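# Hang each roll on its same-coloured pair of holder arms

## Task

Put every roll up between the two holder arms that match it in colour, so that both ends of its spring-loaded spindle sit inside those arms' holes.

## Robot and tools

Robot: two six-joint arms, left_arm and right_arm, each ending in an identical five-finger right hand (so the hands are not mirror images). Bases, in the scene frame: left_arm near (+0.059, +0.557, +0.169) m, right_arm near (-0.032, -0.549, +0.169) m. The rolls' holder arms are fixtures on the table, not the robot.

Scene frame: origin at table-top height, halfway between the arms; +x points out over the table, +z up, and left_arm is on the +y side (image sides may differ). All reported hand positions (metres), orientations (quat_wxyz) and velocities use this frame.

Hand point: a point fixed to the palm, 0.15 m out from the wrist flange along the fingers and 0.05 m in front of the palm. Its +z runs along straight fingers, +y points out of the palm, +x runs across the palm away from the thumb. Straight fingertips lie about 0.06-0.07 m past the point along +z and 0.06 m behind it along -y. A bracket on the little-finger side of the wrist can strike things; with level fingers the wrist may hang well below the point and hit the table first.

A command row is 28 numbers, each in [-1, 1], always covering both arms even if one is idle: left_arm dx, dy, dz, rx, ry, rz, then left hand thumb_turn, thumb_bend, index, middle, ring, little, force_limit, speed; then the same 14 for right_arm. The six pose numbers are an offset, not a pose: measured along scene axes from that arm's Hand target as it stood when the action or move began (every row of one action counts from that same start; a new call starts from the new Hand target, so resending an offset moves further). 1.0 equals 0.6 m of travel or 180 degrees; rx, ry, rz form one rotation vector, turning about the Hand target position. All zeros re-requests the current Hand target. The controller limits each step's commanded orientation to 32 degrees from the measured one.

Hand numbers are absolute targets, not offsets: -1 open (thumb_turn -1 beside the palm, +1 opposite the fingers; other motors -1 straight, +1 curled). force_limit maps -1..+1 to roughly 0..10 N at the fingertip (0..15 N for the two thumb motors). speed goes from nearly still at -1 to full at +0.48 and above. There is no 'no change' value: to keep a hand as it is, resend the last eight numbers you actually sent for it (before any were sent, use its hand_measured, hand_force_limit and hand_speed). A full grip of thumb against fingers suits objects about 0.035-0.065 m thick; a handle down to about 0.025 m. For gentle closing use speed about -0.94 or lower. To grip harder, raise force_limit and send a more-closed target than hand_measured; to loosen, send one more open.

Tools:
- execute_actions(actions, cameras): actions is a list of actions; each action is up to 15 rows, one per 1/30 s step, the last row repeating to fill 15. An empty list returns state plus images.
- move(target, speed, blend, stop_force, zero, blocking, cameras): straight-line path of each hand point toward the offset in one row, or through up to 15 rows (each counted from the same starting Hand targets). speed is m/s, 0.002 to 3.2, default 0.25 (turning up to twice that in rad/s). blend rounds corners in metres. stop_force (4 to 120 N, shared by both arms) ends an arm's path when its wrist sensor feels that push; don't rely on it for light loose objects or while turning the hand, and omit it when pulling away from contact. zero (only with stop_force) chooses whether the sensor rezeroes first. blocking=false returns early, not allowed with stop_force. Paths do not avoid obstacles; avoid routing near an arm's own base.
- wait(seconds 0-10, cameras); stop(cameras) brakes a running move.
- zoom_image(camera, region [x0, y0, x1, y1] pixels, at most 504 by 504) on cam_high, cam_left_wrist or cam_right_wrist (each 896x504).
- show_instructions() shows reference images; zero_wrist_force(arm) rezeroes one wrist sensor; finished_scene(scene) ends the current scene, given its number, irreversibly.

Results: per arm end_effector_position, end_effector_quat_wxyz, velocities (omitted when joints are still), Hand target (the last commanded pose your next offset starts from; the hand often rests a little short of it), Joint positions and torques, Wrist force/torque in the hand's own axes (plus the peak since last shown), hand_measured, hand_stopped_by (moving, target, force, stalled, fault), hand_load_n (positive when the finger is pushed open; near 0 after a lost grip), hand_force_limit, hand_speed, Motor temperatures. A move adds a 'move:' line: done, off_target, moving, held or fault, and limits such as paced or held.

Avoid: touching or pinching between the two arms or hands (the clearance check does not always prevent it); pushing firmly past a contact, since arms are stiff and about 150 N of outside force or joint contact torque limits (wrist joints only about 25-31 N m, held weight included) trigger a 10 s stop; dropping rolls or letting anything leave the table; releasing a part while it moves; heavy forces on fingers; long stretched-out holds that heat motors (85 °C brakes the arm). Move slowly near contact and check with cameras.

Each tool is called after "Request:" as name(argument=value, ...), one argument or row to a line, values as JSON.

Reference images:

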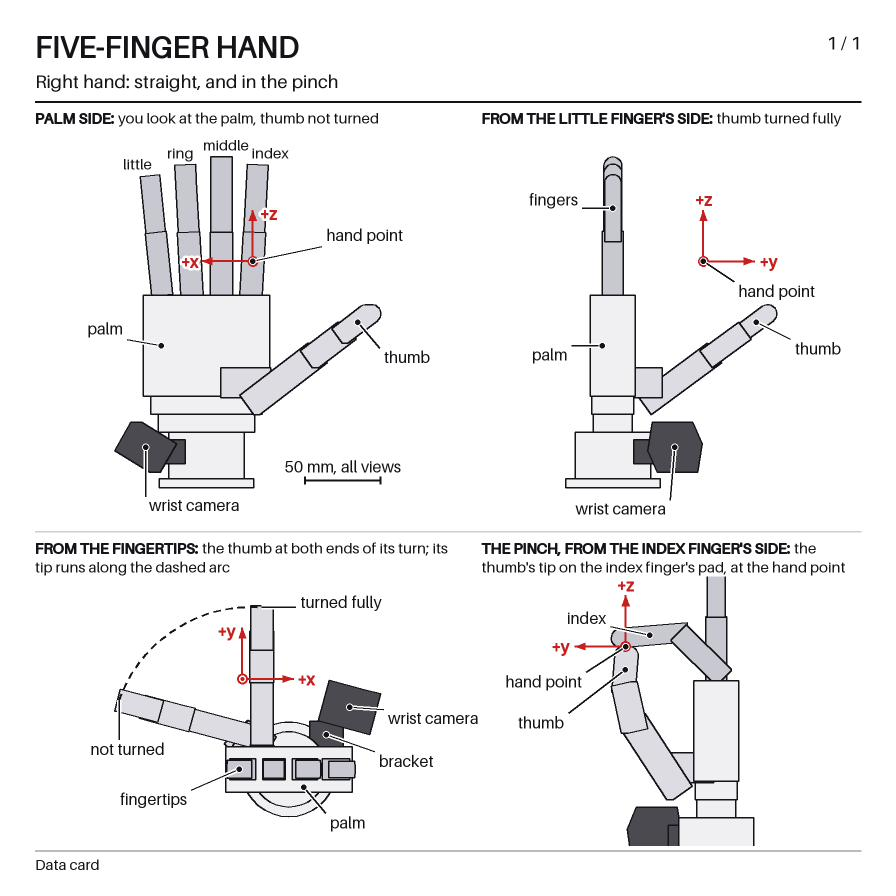

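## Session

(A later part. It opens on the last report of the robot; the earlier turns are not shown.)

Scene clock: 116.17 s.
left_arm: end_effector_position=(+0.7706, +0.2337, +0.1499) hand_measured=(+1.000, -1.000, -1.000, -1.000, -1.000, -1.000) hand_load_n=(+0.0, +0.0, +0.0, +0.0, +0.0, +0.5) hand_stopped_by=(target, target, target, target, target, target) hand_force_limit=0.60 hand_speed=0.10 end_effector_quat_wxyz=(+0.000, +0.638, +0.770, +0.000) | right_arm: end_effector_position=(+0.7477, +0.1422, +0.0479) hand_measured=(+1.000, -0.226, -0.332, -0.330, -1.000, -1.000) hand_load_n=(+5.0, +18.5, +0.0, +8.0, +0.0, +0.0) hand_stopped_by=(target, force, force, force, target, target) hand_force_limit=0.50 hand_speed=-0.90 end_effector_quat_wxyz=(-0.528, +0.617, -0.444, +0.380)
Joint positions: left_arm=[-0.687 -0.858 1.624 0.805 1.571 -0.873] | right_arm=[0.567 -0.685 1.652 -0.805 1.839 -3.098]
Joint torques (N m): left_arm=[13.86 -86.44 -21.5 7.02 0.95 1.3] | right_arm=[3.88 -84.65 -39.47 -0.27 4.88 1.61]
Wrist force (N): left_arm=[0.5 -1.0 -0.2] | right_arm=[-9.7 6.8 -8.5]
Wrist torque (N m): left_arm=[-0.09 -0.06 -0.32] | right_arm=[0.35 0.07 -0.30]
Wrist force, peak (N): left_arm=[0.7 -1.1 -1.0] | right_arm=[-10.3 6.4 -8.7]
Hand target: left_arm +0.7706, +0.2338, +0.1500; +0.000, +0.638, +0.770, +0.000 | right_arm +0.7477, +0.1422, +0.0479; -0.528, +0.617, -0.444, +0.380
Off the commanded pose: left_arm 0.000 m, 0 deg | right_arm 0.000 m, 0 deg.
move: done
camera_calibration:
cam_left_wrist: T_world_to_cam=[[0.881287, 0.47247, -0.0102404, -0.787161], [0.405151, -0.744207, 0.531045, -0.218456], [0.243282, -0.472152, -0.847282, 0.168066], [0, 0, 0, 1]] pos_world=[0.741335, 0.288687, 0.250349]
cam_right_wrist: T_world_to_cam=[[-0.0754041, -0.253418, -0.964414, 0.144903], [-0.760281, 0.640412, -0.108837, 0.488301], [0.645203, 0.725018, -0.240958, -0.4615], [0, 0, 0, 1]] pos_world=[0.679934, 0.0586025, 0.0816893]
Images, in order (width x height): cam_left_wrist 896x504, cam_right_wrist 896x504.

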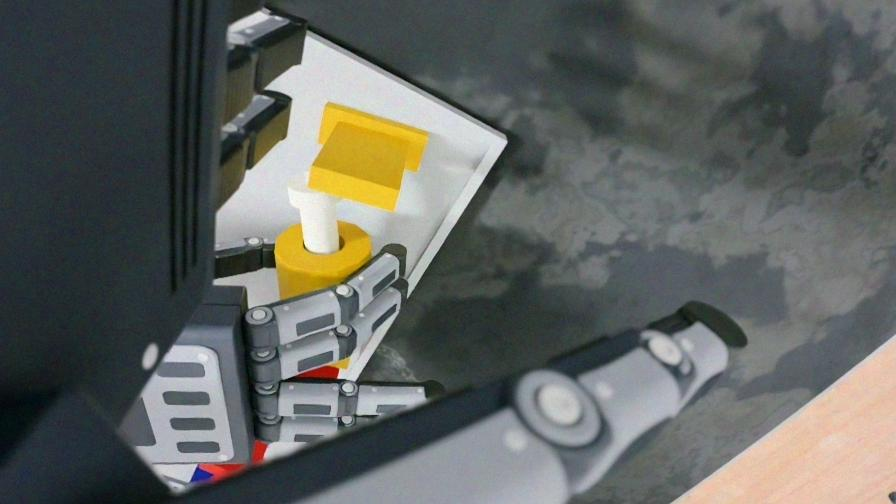

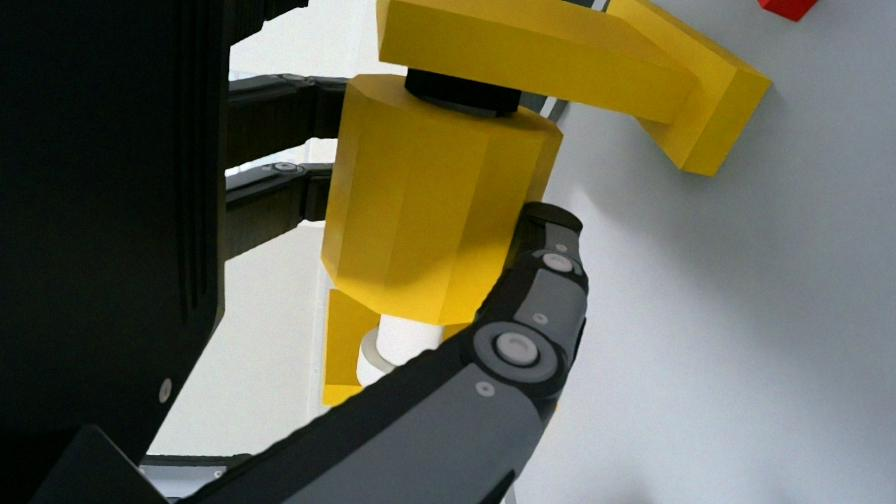

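Request:
move(
  target=[0,0,0,0,0,0,1,-1,-1,-1,-1,-1,0.6,0.1,-0.0025,-0.0018,0,0,0,0.0139,1,0.45,0.25,0.3,-1,-1,0.5,-0.9],
  speed=0.01,
  cameras=["cam_left_wrist","cam_right_wrist"],
)

Request:
zoom_image(
  camera="cam_left_wrist",
  region=[220, 100, 460, 300],
)

Scene clock: 120.43 s.
left_arm: end_effector_position=(+0.7706, +0.2338, +0.1500) hand_measured=(+1.000, -1.000, -1.000, -1.000, -1.000, -1.000) hand_load_n=(+0.0, +0.0, +0.0, +0.0, +0.0, +0.0) hand_stopped_by=(target, target, target, target, target, target) hand_force_limit=0.60 hand_speed=0.10 end_effector_quat_wxyz=(+0.000, +0.638, +0.770, +0.000) | right_arm: end_effector_position=(+0.7462, +0.1411, +0.0479) hand_measured=(+1.000, -0.226, -0.332, -0.330, -1.000, -1.000) hand_load_n=(+4.5, +16.5, +1.0, +11.5, +0.0, +0.0) hand_stopped_by=(target, force, force, force, target, target) hand_force_limit=0.50 hand_speed=-0.90 end_effector_quat_wxyz=(-0.536, +0.626, -0.431, +0.368)
Joint positions: left_arm=[-0.687 -0.858 1.624 0.805 1.571 -0.873] | right_arm=[0.552 -0.691 1.665 -0.815 1.782 -3.108]
Joint torques (N m): left_arm=[11.66 -87.89 -20.54 7.08 1.11 1.57] | right_arm=[-13.35 -101.82 -16.53 -5.09 -1.86 -1.37]
Wrist force (N): left_arm=[0.7 -0.7 -0.6] | right_arm=[-2.7 3.9 1.6]
Wrist torque (N m): left_arm=[-0.03 -0.07 -0.31] | right_arm=[0.29 0.11 -0.20]
Wrist force, peak (N): left_arm=[0.6 -1.3 -0.6] | right_arm=[-10.0 6.7 -8.7]
Hand target: left_arm +0.7706, +0.2338, +0.1500; +0.000, +0.638, +0.770, +0.000 | right_arm +0.7462, +0.1411, +0.0479; -0.536, +0.626, -0.430, +0.368
Off the commanded pose: left_arm 0.000 m, 0 deg | right_arm 0.000 m, 0 deg.
move: done
camera_calibration:
cam_left_wrist: T_world_to_cam=[[0.881287, 0.47247, -0.0102404, -0.787159], [0.405151, -0.744207, 0.531045, -0.218562], [0.243282, -0.472152, -0.847282, 0.168236], [0, 0, 0, 1]] pos_world=[0.741335, 0.288687, 0.250549]
cam_right_wrist: T_world_to_cam=[[-0.0642832, -0.256471, -0.964412, 0.136656], [-0.787457, 0.606683, -0.10885, 0.512908], [0.613009, 0.752435, -0.240959, -0.439632], [0, 0, 0, 1]] pos_world=[0.682176, 0.0546702, 0.0816893]
Images, in order (width x height): cam_left_wrist 896x504, cam_right_wrist 896x504.

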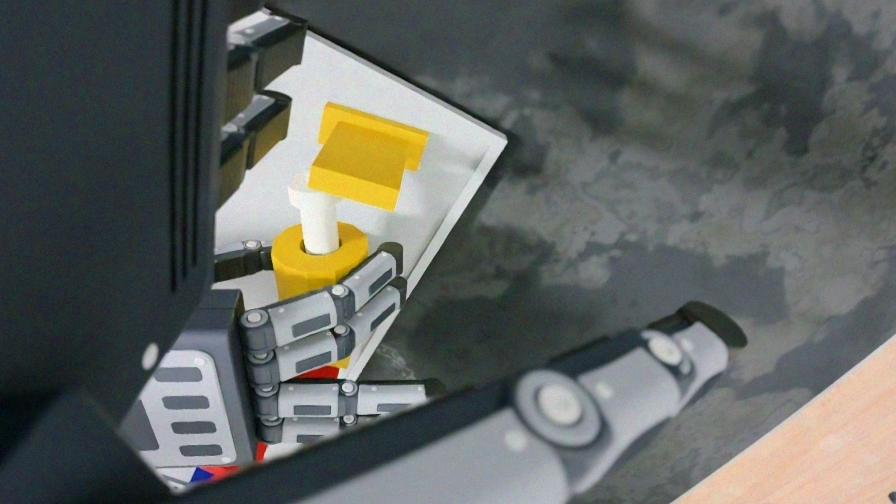

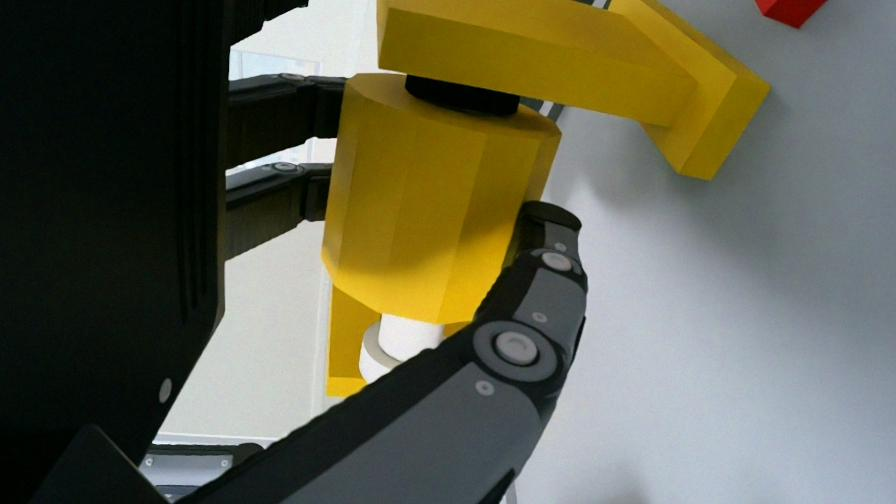

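Scaled by 2.100 from the camera's 896x504 image, which has a finer 1280x720 frame.

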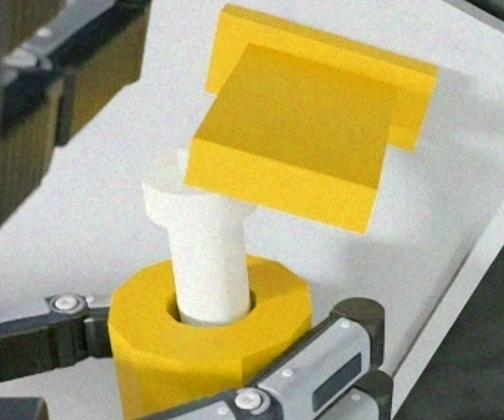

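Request:
move(
  target=[0,0,0,0,0,0,1,-1,-1,-1,-1,-1,0.6,0.1,-0.0102,0.0228,0,0,0,0,1,0.45,0.25,0.3,-1,-1,0.5,-0.9],
  speed=0.015,
  stop_force=8,
  cameras=["cam_left_wrist","cam_right_wrist"],
)

Request:
zoom_image(
  camera="cam_left_wrist",
  region=[220, 100, 460, 300],
)

Scene clock: 122.93 s.
left_arm: end_effector_position=(+0.7706, +0.2338, +0.1500) hand_measured=(+1.000, -1.000, -1.000, -1.000, -1.000, -1.000) hand_load_n=(+0.0, +0.0, +0.0, -0.5, +0.0, +0.0) hand_stopped_by=(target, target, target, target, target, target) hand_force_limit=0.60 hand_speed=0.10 end_effector_quat_wxyz=(+0.000, +0.638, +0.770, +0.000) | right_arm: end_effector_position=(+0.7401, +0.1548, +0.0479) hand_measured=(+1.000, -0.226, -0.332, -0.330, -1.000, -1.000) hand_load_n=(+4.0, +16.5, +1.0, +11.5, +0.0, +0.0) hand_stopped_by=(target, force, force, force, target, target) hand_force_limit=0.50 hand_speed=-0.90 end_effector_quat_wxyz=(-0.536, +0.626, -0.430, +0.368)
Joint positions: left_arm=[-0.687 -0.858 1.624 0.805 1.571 -0.873] | right_arm=[0.571 -0.686 1.652 -0.806 1.801 -3.105]
Joint torques (N m): left_arm=[14.42 -88.04 -22.16 6.8 0.97 1.79] | right_arm=[16.75 -83.59 -33.77 0.89 1.86 1.67]
Wrist force (N): left_arm=[0.6 -0.7 -0.5] | right_arm=[-1.1 2.7 -1.5]
Wrist torque (N m): left_arm=[-0.03 -0.07 -0.31] | right_arm=[0.32 0.18 -0.21]
Wrist force, peak (N): left_arm=[0.9 -1.2 -0.6] | right_arm=[-3.0 4.2 2.1]
Hand target: left_arm +0.7706, +0.2338, +0.1500; +0.000, +0.638, +0.770, +0.000 | right_arm +0.7401, +0.1548, +0.0479; -0.536, +0.626, -0.430, +0.368
Off the commanded pose: left_arm 0.000 m, 0 deg | right_arm 0.000 m, 0 deg.
move: done
camera_calibration:
cam_left_wrist: T_world_to_cam=[[0.881287, 0.47247, -0.0102404, -0.787159], [0.405151, -0.744207, 0.531045, -0.218562], [0.243282, -0.472152, -0.847282, 0.168236], [0, 0, 0, 1]] pos_world=[0.741335, 0.288687, 0.250549]
cam_right_wrist: T_world_to_cam=[[-0.0642462, -0.256475, -0.964413, 0.139753], [-0.787544, 0.60657, -0.108847, 0.49986], [0.6129, 0.752525, -0.240956, -0.446134], [0, 0, 0, 1]] pos_world=[0.676076, 0.0683705, 0.0816893]
Images, in order (width x height): cam_left_wrist 896x504, cam_right_wrist 896x504.

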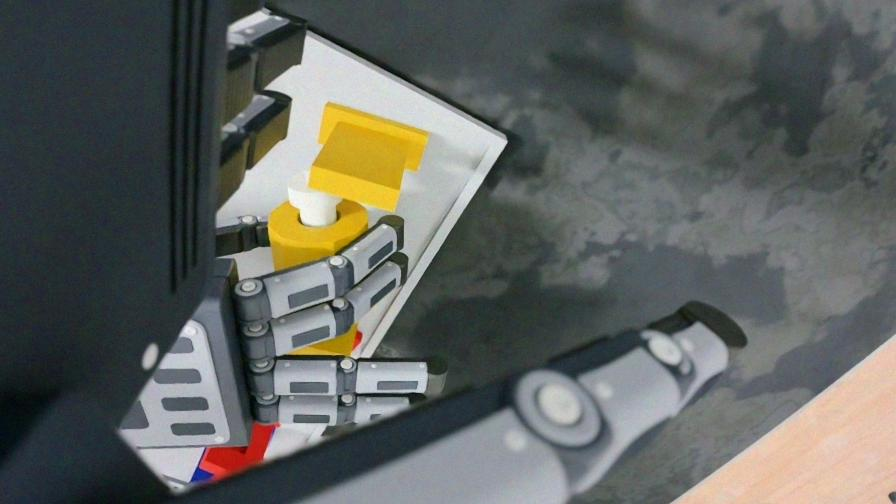

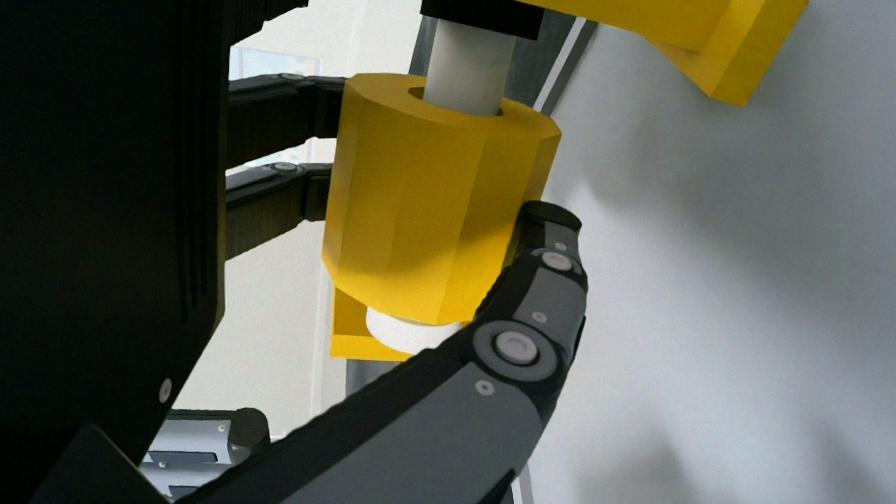

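Scaled by 2.100 from the camera's 896x504 image, which has a finer 1280x720 frame.

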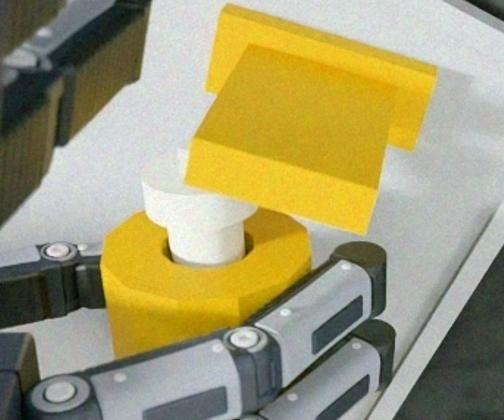

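Request:
zoom_image(
  camera="cam_right_wrist",
  region=[310, 250, 490, 380],
)

Scaled by 2.800 from the camera's 896x504 image, which has a finer 1280x720 frame.

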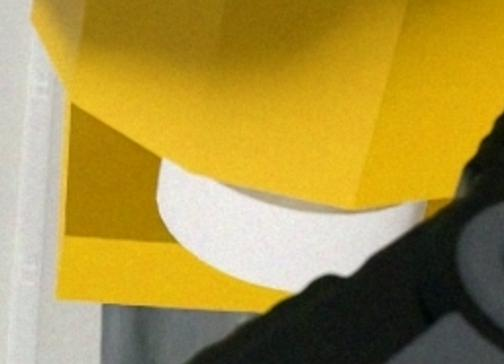

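Request:
move(
  target=[0,0,0,0,0,0,1,-1,-1,-1,-1,-1,0.6,0.1,0.0028,0.0098,0,0,0,-0.0222,1,0.45,0.25,0.3,-1,-1,0.5,-0.9],
  speed=0.015,
  stop_force=10,
  cameras=["cam_left_wrist","cam_right_wrist"],
)

Request:
zoom_image(
  camera="cam_left_wrist",
  region=[220, 100, 460, 300],
)

Scene clock: 130.40 s.
left_arm: end_effector_position=(+0.7706, +0.2338, +0.1500) hand_measured=(+1.000, -1.000, -1.000, -1.000, -1.000, -1.000) hand_load_n=(+0.0, +0.0, -0.5, +0.0, +0.0, +0.0) hand_stopped_by=(target, target, target, target, target, target) hand_force_limit=0.60 hand_speed=0.10 end_effector_quat_wxyz=(+0.000, +0.638, +0.770, +0.000) | right_arm: end_effector_position=(+0.7417, +0.1606, +0.0479) hand_measured=(+1.000, -0.226, -0.332, -0.330, -1.000, -1.000) hand_load_n=(-3.5, +22.5, +0.0, +6.0, +0.0, +0.0) hand_stopped_by=(target, force, force, force, target, target) hand_force_limit=0.50 hand_speed=-0.90 end_effector_quat_wxyz=(-0.523, +0.611, -0.452, +0.386)
Joint positions: left_arm=[-0.687 -0.858 1.624 0.805 1.571 -0.873] | right_arm=[0.598 -0.673 1.623 -0.785 1.895 -3.089]
Joint torques (N m): left_arm=[15.32 -88.12 -24.08 6.91 0.72 1.43] | right_arm=[-11.47 -113.05 -29.96 -9.22 -1.89 -1.01]
Wrist force (N): left_arm=[0.6 -0.8 -0.3] | right_arm=[2.4 12.0 -11.4]
Wrist torque (N m): left_arm=[-0.05 -0.07 -0.31] | right_arm=[0.34 0.11 -0.23]
Wrist force, peak (N): left_arm=[0.8 -1.3 -0.5] | right_arm=[3.0 12.7 -12.0]
Hand target: left_arm +0.7706, +0.2338, +0.1500; +0.000, +0.638, +0.770, +0.000 | right_arm +0.7417, +0.1606, +0.0479; -0.523, +0.611, -0.452, +0.386
Off the commanded pose: left_arm 0.000 m, 0 deg | right_arm 0.000 m, 0 deg.
move: contact (right_arm)
camera_calibration:
cam_left_wrist: T_world_to_cam=[[0.881287, 0.47247, -0.0102404, -0.787159], [0.405151, -0.744207, 0.531045, -0.218562], [0.243282, -0.472152, -0.847282, 0.168236], [0, 0, 0, 1]] pos_world=[0.741335, 0.288687, 0.250549]
cam_right_wrist: T_world_to_cam=[[-0.0817544, -0.251521, -0.964393, 0.153523], [-0.744074, 0.659172, -0.10884, 0.456921], [0.663076, 0.708682, -0.241041, -0.481655], [0, 0, 0, 1]] pos_world=[0.671908, 0.0787646, 0.0816892]
Images, in order (width x height): cam_left_wrist 896x504, cam_right_wrist 896x504.

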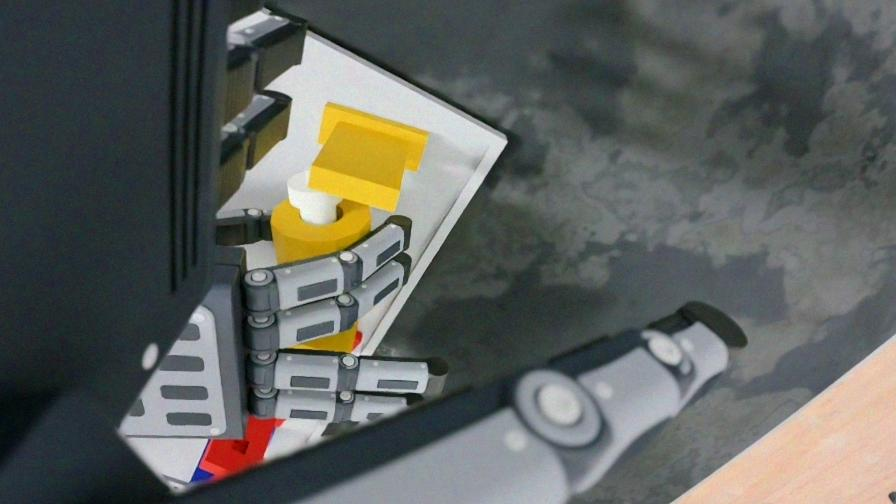

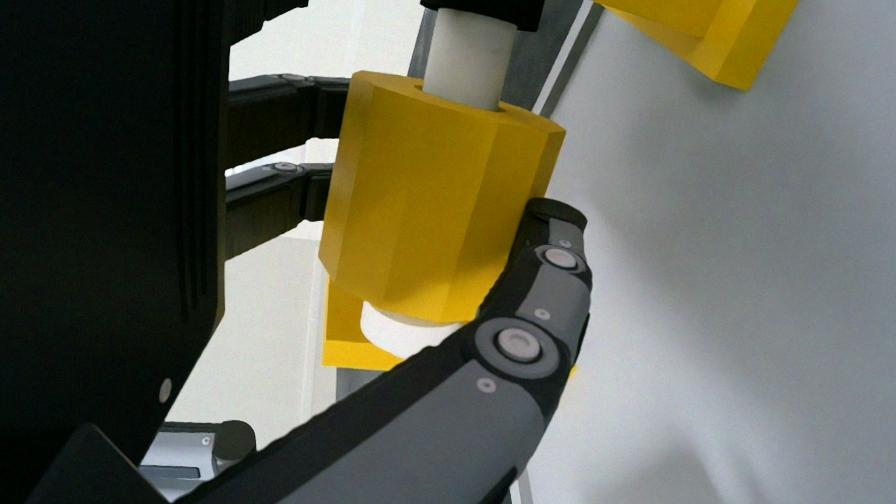

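Scaled by 2.100 from the camera's 896x504 image, which has a finer 1280x720 frame.

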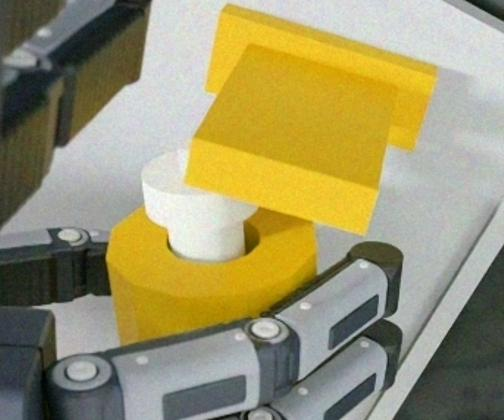

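Request:
move(
  target=[0,0,0,0,0,0,1,-1,-1,-1,-1,-1,0.6,0.1,0.0022,0.0008,-0.0033,0,0,-0.0083,1,0.45,0.25,0.3,-1,-1,0.5,-0.9],
  speed=0.01,
  stop_force=8,
  cameras=["cam_left_wrist","cam_right_wrist"],
)

Request:
zoom_image(
  camera="cam_left_wrist",
  region=[220, 100, 460, 300],
)

Scene clock: 134.13 s.
left_arm: end_effector_position=(+0.7706, +0.2338, +0.1500) hand_measured=(+1.000, -1.000, -1.000, -1.000, -1.000, -1.000) hand_load_n=(+0.0, +0.0, +0.0, +0.0, +0.0, +0.0) hand_stopped_by=(target, target, target, target, target, target) hand_force_limit=0.60 hand_speed=0.10 end_effector_quat_wxyz=(+0.000, +0.638, +0.770, +0.000) | right_arm: end_effector_position=(+0.7431, +0.1611, +0.0459) hand_measured=(+1.000, -0.226, -0.332, -0.330, -1.000, -1.000) hand_load_n=(-3.0, +21.0, +0.0, +6.5, -0.5, +0.0) hand_stopped_by=(target, force, force, force, target, target) hand_force_limit=0.50 hand_speed=-0.90 end_effector_quat_wxyz=(-0.518, +0.605, -0.460, +0.393)
Joint positions: left_arm=[-0.687 -0.858 1.624 0.805 1.571 -0.873] | right_arm=[0.606 -0.667 1.612 -0.779 1.928 -3.083]
Joint torques (N m): left_arm=[12.69 -89.41 -24.3 6.83 0.79 2.05] | right_arm=[16.76 -91.2 -44.9 -1.84 1.35 2.98]
Wrist force (N): left_arm=[0.8 -1.1 -0.4] | right_arm=[2.7 9.7 -11.1]
Wrist torque (N m): left_arm=[-0.08 -0.10 -0.30] | right_arm=[0.36 0.09 -0.22]
Wrist force, peak (N): left_arm=[0.7 -1.4 -0.6] | right_arm=[2.6 12.4 -11.9]
Hand target: left_arm +0.7706, +0.2338, +0.1500; +0.000, +0.638, +0.770, +0.000 | right_arm +0.7431, +0.1611, +0.0459; -0.518, +0.605, -0.460, +0.393
Off the commanded pose: left_arm 0.000 m, 0 deg | right_arm 0.000 m, 0 deg.
move: done
camera_calibration:
cam_left_wrist: T_world_to_cam=[[0.881287, 0.47247, -0.0102404, -0.787159], [0.405151, -0.744207, 0.531045, -0.218562], [0.243282, -0.472152, -0.847282, 0.168236], [0, 0, 0, 1]] pos_world=[0.741335, 0.288687, 0.250549]
cam_right_wrist: T_world_to_cam=[[-0.0882952, -0.249323, -0.964387, 0.156306], [-0.726632, 0.67835, -0.108846, 0.441339], [0.68133, 0.691144, -0.241061, -0.494018], [0, 0, 0, 1]] pos_world=[0.671081, 0.0810256, 0.0796892]
Images, in order (width x height): cam_left_wrist 896x504, cam_right_wrist 896x504.

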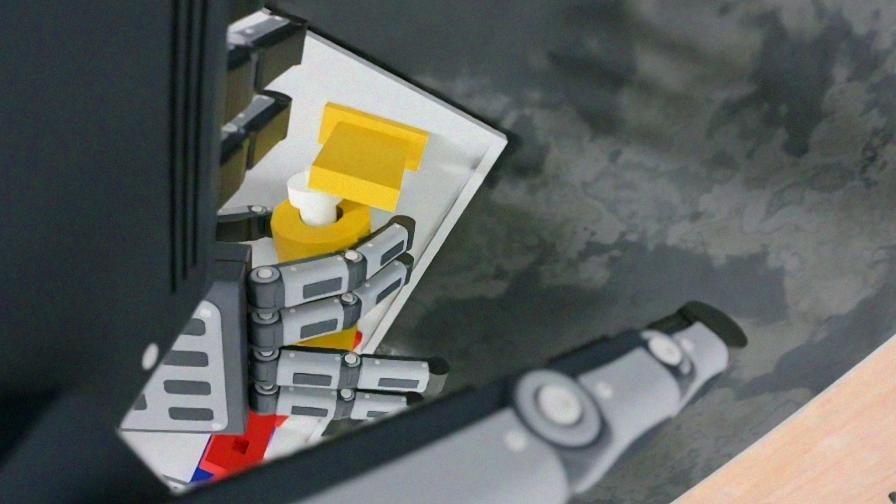

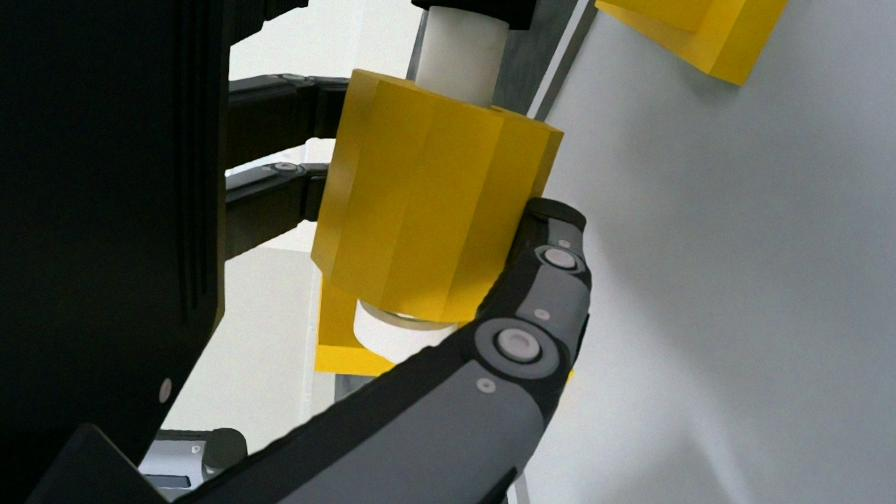

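Scaled by 2.100 from the camera's 896x504 image, which has a finer 1280x720 frame.

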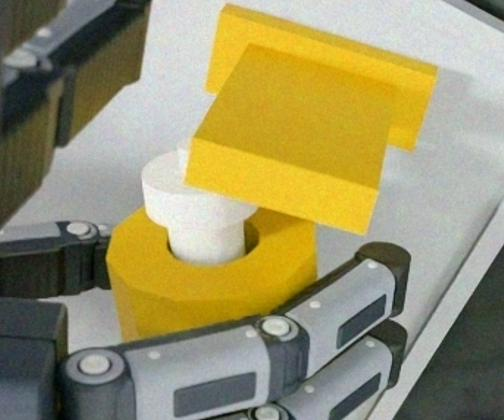

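Request:
move(
  target=[
    [0,0,0,0,0,0,1,-1,-1,-1,-1,-1,0.6,0.1,-0.003,-0.008,0.002,0,0,0.0194,1,0.45,0.25,0.3,-1,-1,0.5,-0.9],
    [0,0,0,0,0,0,1,-1,-1,-1,-1,-1,0.6,0.1,0.0028,-0.0207,0.002,0,0,0.0194,1,0.45,0.25,0.3,-1,-1,0.5,-0.9],
  ],
  speed=0.015,
  cameras=["cam_left_wrist","cam_right_wrist"],
)

Request:
zoom_image(
  camera="cam_left_wrist",
  region=[220, 100, 460, 300],
)

Scene clock: 149.27 s.
left_arm: end_effector_position=(+0.7706, +0.2338, +0.1500) hand_measured=(+1.000, -1.000, -1.000, -1.000, -1.000, -1.000) hand_load_n=(+0.0, +0.0, +0.0, +0.0, +0.0, +0.0) hand_stopped_by=(target, target, target, target, target, target) hand_force_limit=0.60 hand_speed=0.10 end_effector_quat_wxyz=(+0.000, +0.638, +0.770, +0.000) | right_arm: end_effector_position=(+0.7447, +0.1488, +0.0471) hand_measured=(+1.000, -0.226, -0.332, -0.330, -1.000, -1.000) hand_load_n=(+4.0, +15.0, +0.0, +9.0, +0.0, +0.0) hand_stopped_by=(target, force, force, force, target, target) hand_force_limit=0.50 hand_speed=-0.90 end_effector_quat_wxyz=(-0.529, +0.619, -0.441, +0.377)
Joint positions: left_arm=[-0.687 -0.858 1.624 0.805 1.571 -0.873] | right_arm=[0.572 -0.683 1.647 -0.803 1.835 -3.099]
Joint torques (N m): left_arm=[14.07 -87.06 -24.92 6.75 1 1.33] | right_arm=[-18.68 -104.42 -21.45 -6.29 -0.77 -1.65]
Wrist force (N): left_arm=[0.4 -0.7 -0.6] | right_arm=[-2.3 5.5 -1.4]
Wrist torque (N m): left_arm=[-0.03 -0.04 -0.32] | right_arm=[0.39 0.06 -0.08]
Wrist force, peak (N): left_arm=[0.8 -1.5 -0.2] | right_arm=[2.4 10.2 -11.5]
Hand target: left_arm +0.7706, +0.2338, +0.1500; +0.000, +0.638, +0.770, +0.000 | right_arm +0.7447, +0.1487, +0.0471; -0.529, +0.619, -0.441, +0.377
Off the commanded pose: left_arm 0.000 m, 0 deg | right_arm 0.000 m, 0 deg.
move: done
camera_calibration:
cam_left_wrist: T_world_to_cam=[[0.881287, 0.47247, -0.0102404, -0.787159], [0.405151, -0.744207, 0.531045, -0.218562], [0.243282, -0.472152, -0.847282, 0.168236], [0, 0, 0, 1]] pos_world=[0.741335, 0.288687, 0.250549]
cam_right_wrist: T_world_to_cam=[[-0.0729325, -0.25422, -0.964393, 0.14384], [-0.766626, 0.632803, -0.108834, 0.487552], [0.637938, 0.731391, -0.241044, -0.460048], [0, 0, 0, 1]] pos_world=[0.677743, 0.0645179, 0.0808892]
Images, in order (width x height): cam_left_wrist 896x504, cam_right_wrist 896x504.

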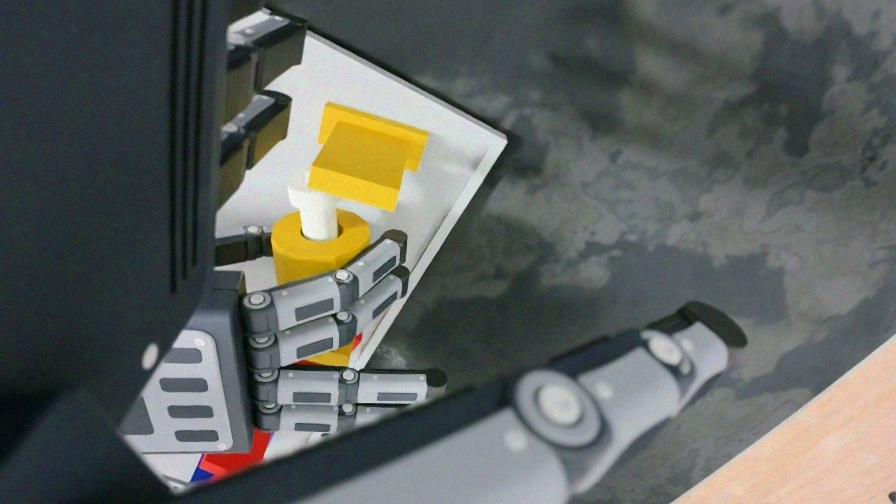

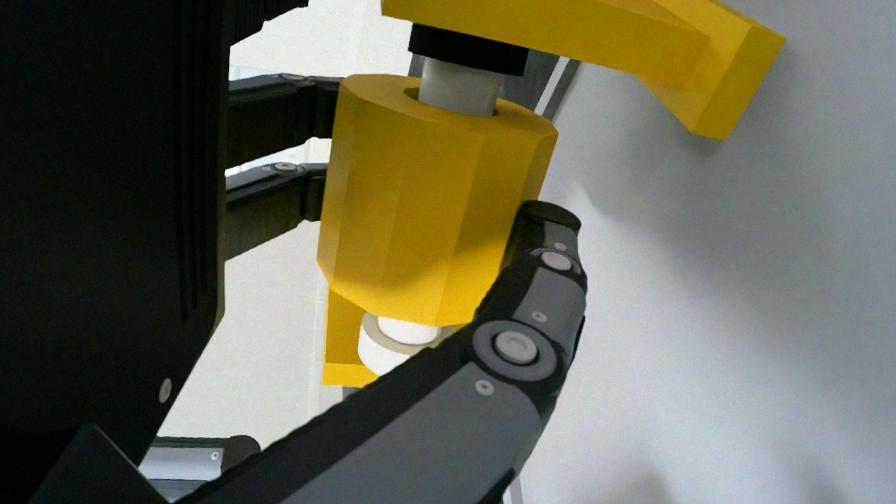

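Scaled by 2.100 from the camera's 896x504 image, which has a finer 1280x720 frame.

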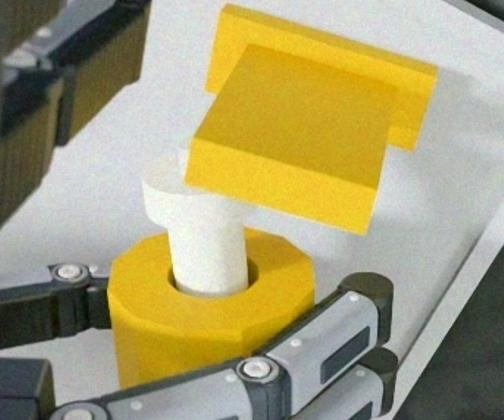

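Request:
move(
  target=[0,0,0,0,0,0,1,-1,-1,0.9,0.9,0.9,0.6,0.1,0,0,0,0,0,0,1,0.45,0.25,0.3,-1,-1,0.5,-0.9],
  speed=0.05,
  cameras=["cam_left_wrist"],
)

Scene clock: 151.70 s.
left_arm: end_effector_position=(+0.7706, +0.2338, +0.1500) hand_measured=(+1.000, -1.000, -1.000, +0.900, +0.900, +0.900) hand_load_n=(+0.0, +0.0, +0.0, +0.0, +0.0, +0.0) hand_stopped_by=(target, target, target, target, target, target) hand_force_limit=0.60 hand_speed=0.10 end_effector_quat_wxyz=(+0.000, +0.638, +0.770, +0.000) | right_arm: end_effector_position=(+0.7447, +0.1487, +0.0471) hand_measured=(+1.000, -0.226, -0.332, -0.330, -1.000, -1.000) hand_load_n=(+4.0, +15.0, +0.0, +9.0, +0.0, +0.0) hand_stopped_by=(target, force, force, force, target, target) hand_force_limit=0.50 hand_speed=-0.90 end_effector_quat_wxyz=(-0.529, +0.619, -0.441, +0.377)
Joint positions: left_arm=[-0.687 -0.858 1.624 0.805 1.571 -0.873] | right_arm=[0.572 -0.683 1.648 -0.803 1.835 -3.099]
Joint torques (N m): left_arm=[10.79 -88.24 -25.64 4.39 0.82 1.6] | right_arm=[-15.59 -102.55 -19.03 -5.84 -1.53 -1.53]
Wrist force (N): left_arm=[0.5 -0.6 -0.3] | right_arm=[-2.2 5.5 -0.9]
Wrist torque (N m): left_arm=[-0.01 -0.06 -0.31] | right_arm=[0.34 0.02 -0.07]
Wrist force, peak (N): left_arm=[0.6 -1.4 -0.5] | right_arm=[-2.5 6.6 -1.0]
Hand target: left_arm +0.7706, +0.2338, +0.1500; +0.000, +0.638, +0.770, +0.000 | right_arm +0.7447, +0.1487, +0.0471; -0.529, +0.619, -0.441, +0.377
Off the commanded pose: left_arm 0.000 m, 0 deg | right_arm 0.000 m, 0 deg.
move: done
camera_calibration:
cam_left_wrist: T_world_to_cam=[[0.881306, 0.472436, -0.0102154, -0.787169], [0.40511, -0.744229, 0.531045, -0.218526], [0.243283, -0.472152, -0.847282, 0.168235], [0, 0, 0, 1]] pos_world=[0.741335, 0.288687, 0.250549]
Images, in order (width x height): cam_left_wrist 896x504.

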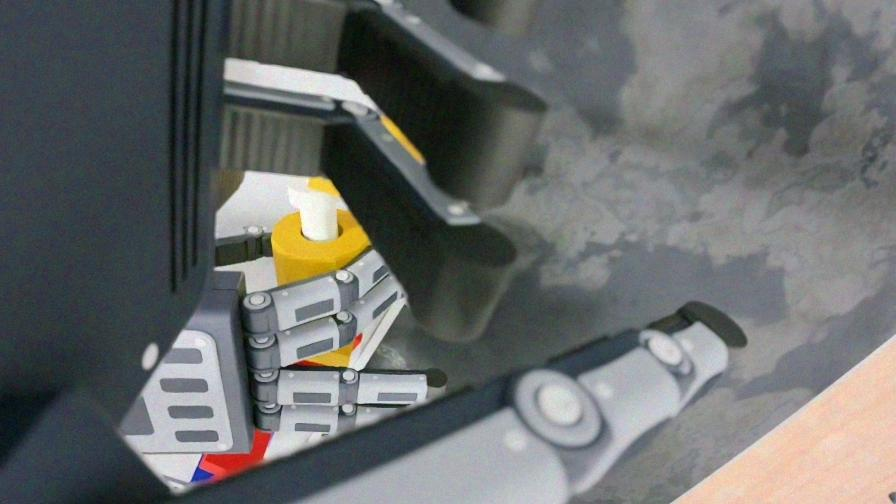

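Request:
move(
  target=[
    [0,0,0,0,0,0,1,-1,-1,-1,-1,-1,0.6,0.1,0,0,0,0,0,0,1,0.45,0.25,0.3,-1,-1,0.5,-0.9],
    [-0.0062,-0.0618,0,0,0,0,1,-1,-1,-1,-1,-1,0.6,0.1,0,0,0,0,0,0,1,0.45,0.25,0.3,-1,-1,0.5,-0.9],
    [-0.0062,-0.0618,-0.075,0,0,0,1,-1,-1,-1,-1,-1,0.6,0.1,0,0,0,0,0,0,1,0.45,0.25,0.3,-1,-1,0.5,-0.9],
  ],
  speed=0.05,
  cameras=["cam_left_wrist","cam_right_wrist"],
)

Request:
zoom_image(
  camera="cam_left_wrist",
  region=[220, 80, 460, 280],
)

Scene clock: 156.23 s.
left_arm: end_effector_position=(+0.7668, +0.1967, +0.1051) hand_measured=(+1.000, -1.000, -1.000, -1.000, -1.000, -1.000) hand_load_n=(+0.0, +0.0, +0.0, +0.0, +0.0, +0.0) hand_stopped_by=(target, target, target, target, target, target) hand_force_limit=0.60 hand_speed=0.10 end_effector_quat_wxyz=(+0.000, +0.638, +0.770, +0.000) | right_arm: end_effector_position=(+0.7447, +0.1487, +0.0471) hand_measured=(+1.000, -0.226, -0.332, -0.330, -1.000, -1.000) hand_load_n=(+4.0, +15.0, +0.0, +9.0, +0.0, +0.0) hand_stopped_by=(target, force, force, force, target, target) hand_force_limit=0.50 hand_speed=-0.90 end_effector_quat_wxyz=(-0.529, +0.619, -0.441, +0.377)
Joint positions: left_arm=[-0.73 -0.791 1.598 0.763 1.571 -0.916] | right_arm=[0.572 -0.683 1.648 -0.803 1.835 -3.099]
Joint torques (N m): left_arm=[-20.81 -72.44 -19.84 0.25 -0.95 -2.15] | right_arm=[-15.5 -102.52 -19.67 -6.01 -1.6 -1.47]
Wrist force (N): left_arm=[0.6 -0.9 -0.1] | right_arm=[-2.7 5.9 -0.8]
Wrist torque (N m): left_arm=[-0.05 -0.12 0.01] | right_arm=[0.38 0.09 -0.09]
Wrist force, peak (N): left_arm=[1.2 -0.9 -0.8] | right_arm=[-2.2 6.6 -1.4]
Hand target: left_arm +0.7668, +0.1967, +0.1050; +0.000, +0.638, +0.770, +0.000 | right_arm +0.7447, +0.1487, +0.0471; -0.529, +0.619, -0.441, +0.377
Off the commanded pose: left_arm 0.000 m, 0 deg | right_arm 0.000 m, 0 deg.
move: done
camera_calibration:
cam_left_wrist: T_world_to_cam=[[0.881287, 0.47247, -0.0102404, -0.76683], [0.405151, -0.744207, 0.531045, -0.220829], [0.243282, -0.472152, -0.847282, 0.113576], [0, 0, 0, 1]] pos_world=[0.737635, 0.251587, 0.205649]
cam_right_wrist: T_world_to_cam=[[-0.0729325, -0.25422, -0.964393, 0.143822], [-0.766626, 0.632803, -0.108834, 0.487692], [0.637938, 0.731391, -0.241044, -0.460039], [0, 0, 0, 1]] pos_world=[0.677843, 0.0644179, 0.0808892]
Images, in order (width x height): cam_left_wrist 896x504, cam_right_wrist 896x504.

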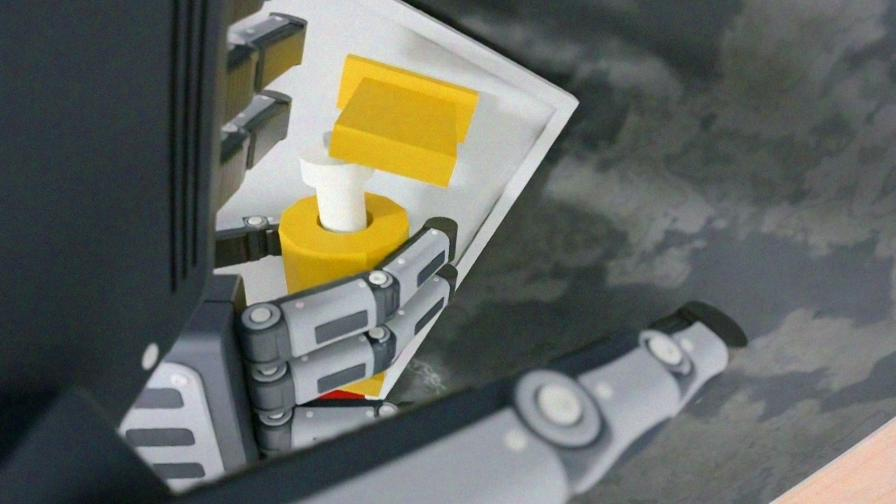

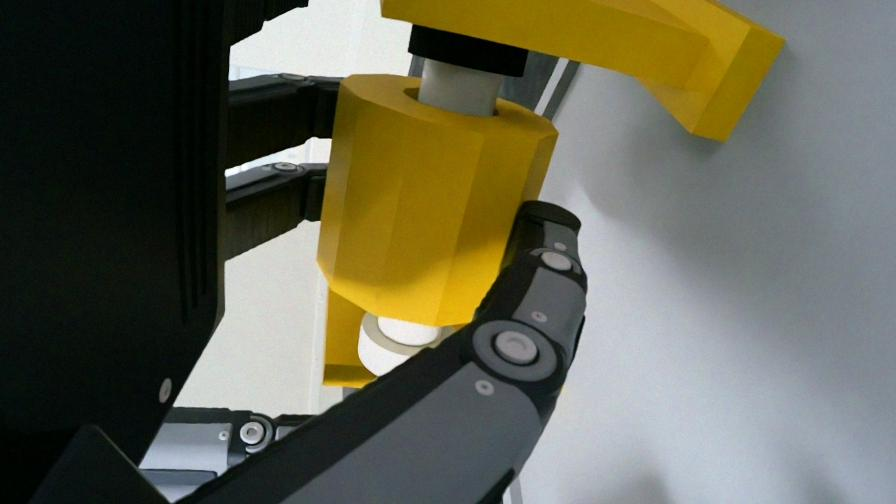

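Scaled by 2.100 from the camera's 896x504 image, which has a finer 1280x720 frame.

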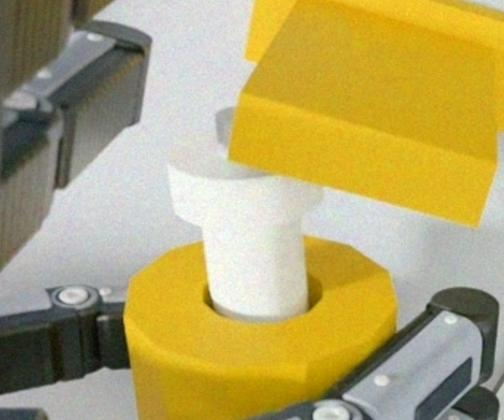

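Request:
move(
  target=[0.001,-0.0048,-0.0017,0,0,0,1,-1,-1,-1,-1,-1,0.6,0.1,0,0,0,0,0,0,1,0.45,0.25,0.3,-1,-1,0.5,-0.9],
  speed=0.02,
)

Request:
move(
  target=[0.0196,0.0042,0,0,0,0,1,-1,-1,-1,-1,-1,0.6,0.1,0,0,0,0,0,0,1,0.45,0.25,0.3,-1,-1,0.5,-0.9],
  speed=0.01,
  stop_force=4,
  cameras=["cam_left_wrist","cam_right_wrist"],
)

Request:
zoom_image(
  camera="cam_left_wrist",
  region=[220, 80, 460, 280],
)

Scene clock: 158.93 s.
left_arm: end_effector_position=(+0.7674, +0.1939, +0.1040) hand_measured=(+1.000, -1.000, -1.000, -1.000, -1.000, -1.000) hand_load_n=(+0.0, +0.0, +0.0, +0.0, +0.0, +0.0) hand_stopped_by=(target, target, target, target, target, target) hand_force_limit=0.60 hand_speed=0.10 end_effector_quat_wxyz=(+0.000, +0.638, +0.770, +0.000) | right_arm: end_effector_position=(+0.7447, +0.1487, +0.0471) hand_measured=(+1.000, -0.226, -0.332, -0.330, -1.000, -1.000) hand_load_n=(+4.0, +15.0, +0.0, +9.0, +0.0, +0.0) hand_stopped_by=(target, force, force, force, target, target) hand_force_limit=0.50 hand_speed=-0.90 end_effector_quat_wxyz=(-0.529, +0.619, -0.441, +0.377)
Joint positions: left_arm=[-0.733 -0.787 1.593 0.764 1.571 -0.919] | right_arm=[0.572 -0.683 1.648 -0.803 1.835 -3.099]
Joint torques (N m): left_arm=[-21.66 -70.66 -30.75 7.31 -1.13 -2.85] | right_arm=[-15.27 -102.06 -19.31 -5.75 -1.62 -1.58]
Wrist force (N): left_arm=[0.7 -1.1 -0.5] | right_arm=[-2.6 6.0 -1.1]
Wrist torque (N m): left_arm=[-0.05 -0.13 0.02] | right_arm=[0.41 0.09 -0.08]
Wrist force, peak (N): left_arm=[0.9 -1.0 -0.8] | right_arm=[-2.2 6.4 -1.2]
Hand target: left_arm +0.7674, +0.1938, +0.1040; +0.000, +0.638, +0.770, +0.000 | right_arm +0.7447, +0.1487, +0.0471; -0.529, +0.619, -0.441, +0.377
Off the commanded pose: left_arm 0.000 m, 0 deg | right_arm 0.000 m, 0 deg.
move: done

Scene clock: 160.93 s.
left_arm: end_effector_position=(+0.7752, +0.1955, +0.1040) hand_measured=(+1.000, -1.000, -1.000, -1.000, -1.000, -1.000) hand_load_n=(+0.0, +0.0, +0.0, +0.0, +0.0, +0.0) hand_stopped_by=(target, target, target, target, target, target) hand_force_limit=0.60 hand_speed=0.10 end_effector_quat_wxyz=(+0.000, +0.638, +0.770, +0.000) | right_arm: end_effector_position=(+0.7447, +0.1487, +0.0471) hand_measured=(+1.000, -0.226, -0.332, -0.330, -1.000, -1.000) hand_load_n=(+4.0, +15.0, +0.0, +9.0, +0.0, +0.0) hand_stopped_by=(target, force, force, force, target, target) hand_force_limit=0.50 hand_speed=-0.90 end_effector_quat_wxyz=(-0.529, +0.619, -0.441, +0.377)
Joint positions: left_arm=[-0.724 -0.78 1.578 0.772 1.571 -0.91] | right_arm=[0.572 -0.683 1.648 -0.803 1.835 -3.099]
Joint torques (N m): left_arm=[-21.01 -92.25 -20.07 1.15 -0.83 -1.53] | right_arm=[-15.2 -102.28 -19.67 -5.81 -1.6 -1.75]
Wrist force (N): left_arm=[0.9 -1.6 -0.6] | right_arm=[-2.3 5.6 -1.0]
Wrist torque (N m): left_arm=[0.00 -0.10 0.03] | right_arm=[0.33 0.03 -0.07]
Wrist force, peak (N): left_arm=[2.5 -5.0 -0.3] | right_arm=[-2.8 6.4 -0.8]
Hand target: left_arm +0.7752, +0.1955, +0.1040; +0.000, +0.638, +0.770, +0.000 (not the last commanded pose) | right_arm +0.7447, +0.1487, +0.0471; -0.529, +0.619, -0.441, +0.377
Off the commanded pose: left_arm 0.004 m, 0 deg | right_arm 0.000 m, 0 deg.
move: contact (left_arm)
camera_calibration:
cam_left_wrist: T_world_to_cam=[[0.881294, 0.472459, -0.0101742, -0.773693], [0.405141, -0.74429, 0.530937, -0.224439], [0.243273, -0.472033, -0.84735, 0.10994], [0, 0, 0, 1]] pos_world=[0.746035, 0.250386, 0.204449]
cam_right_wrist: T_world_to_cam=[[-0.0729325, -0.25422, -0.964393, 0.143822], [-0.766626, 0.632803, -0.108834, 0.487692], [0.637938, 0.731391, -0.241044, -0.460039], [0, 0, 0, 1]] pos_world=[0.677843, 0.0644179, 0.0808892]
Images, in order (width x height): cam_left_wrist 896x504, cam_right_wrist 896x504.

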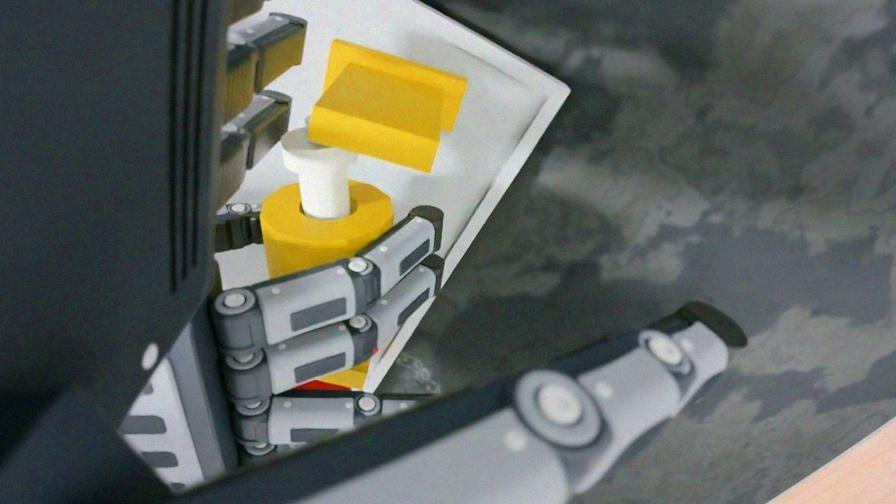

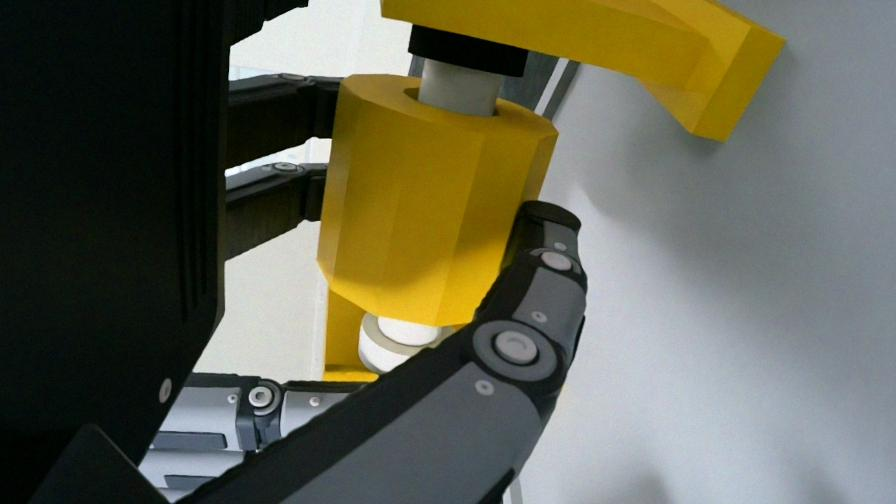

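Scaled by 2.100 from the camera's 896x504 image, which has a finer 1280x720 frame.

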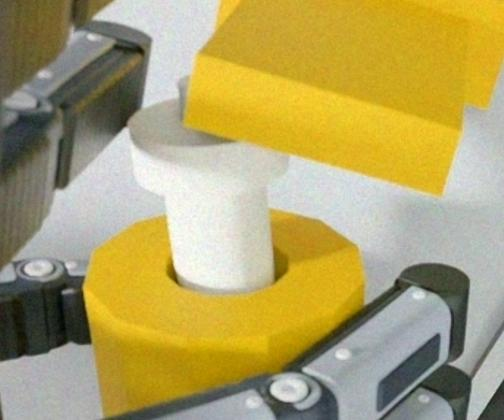

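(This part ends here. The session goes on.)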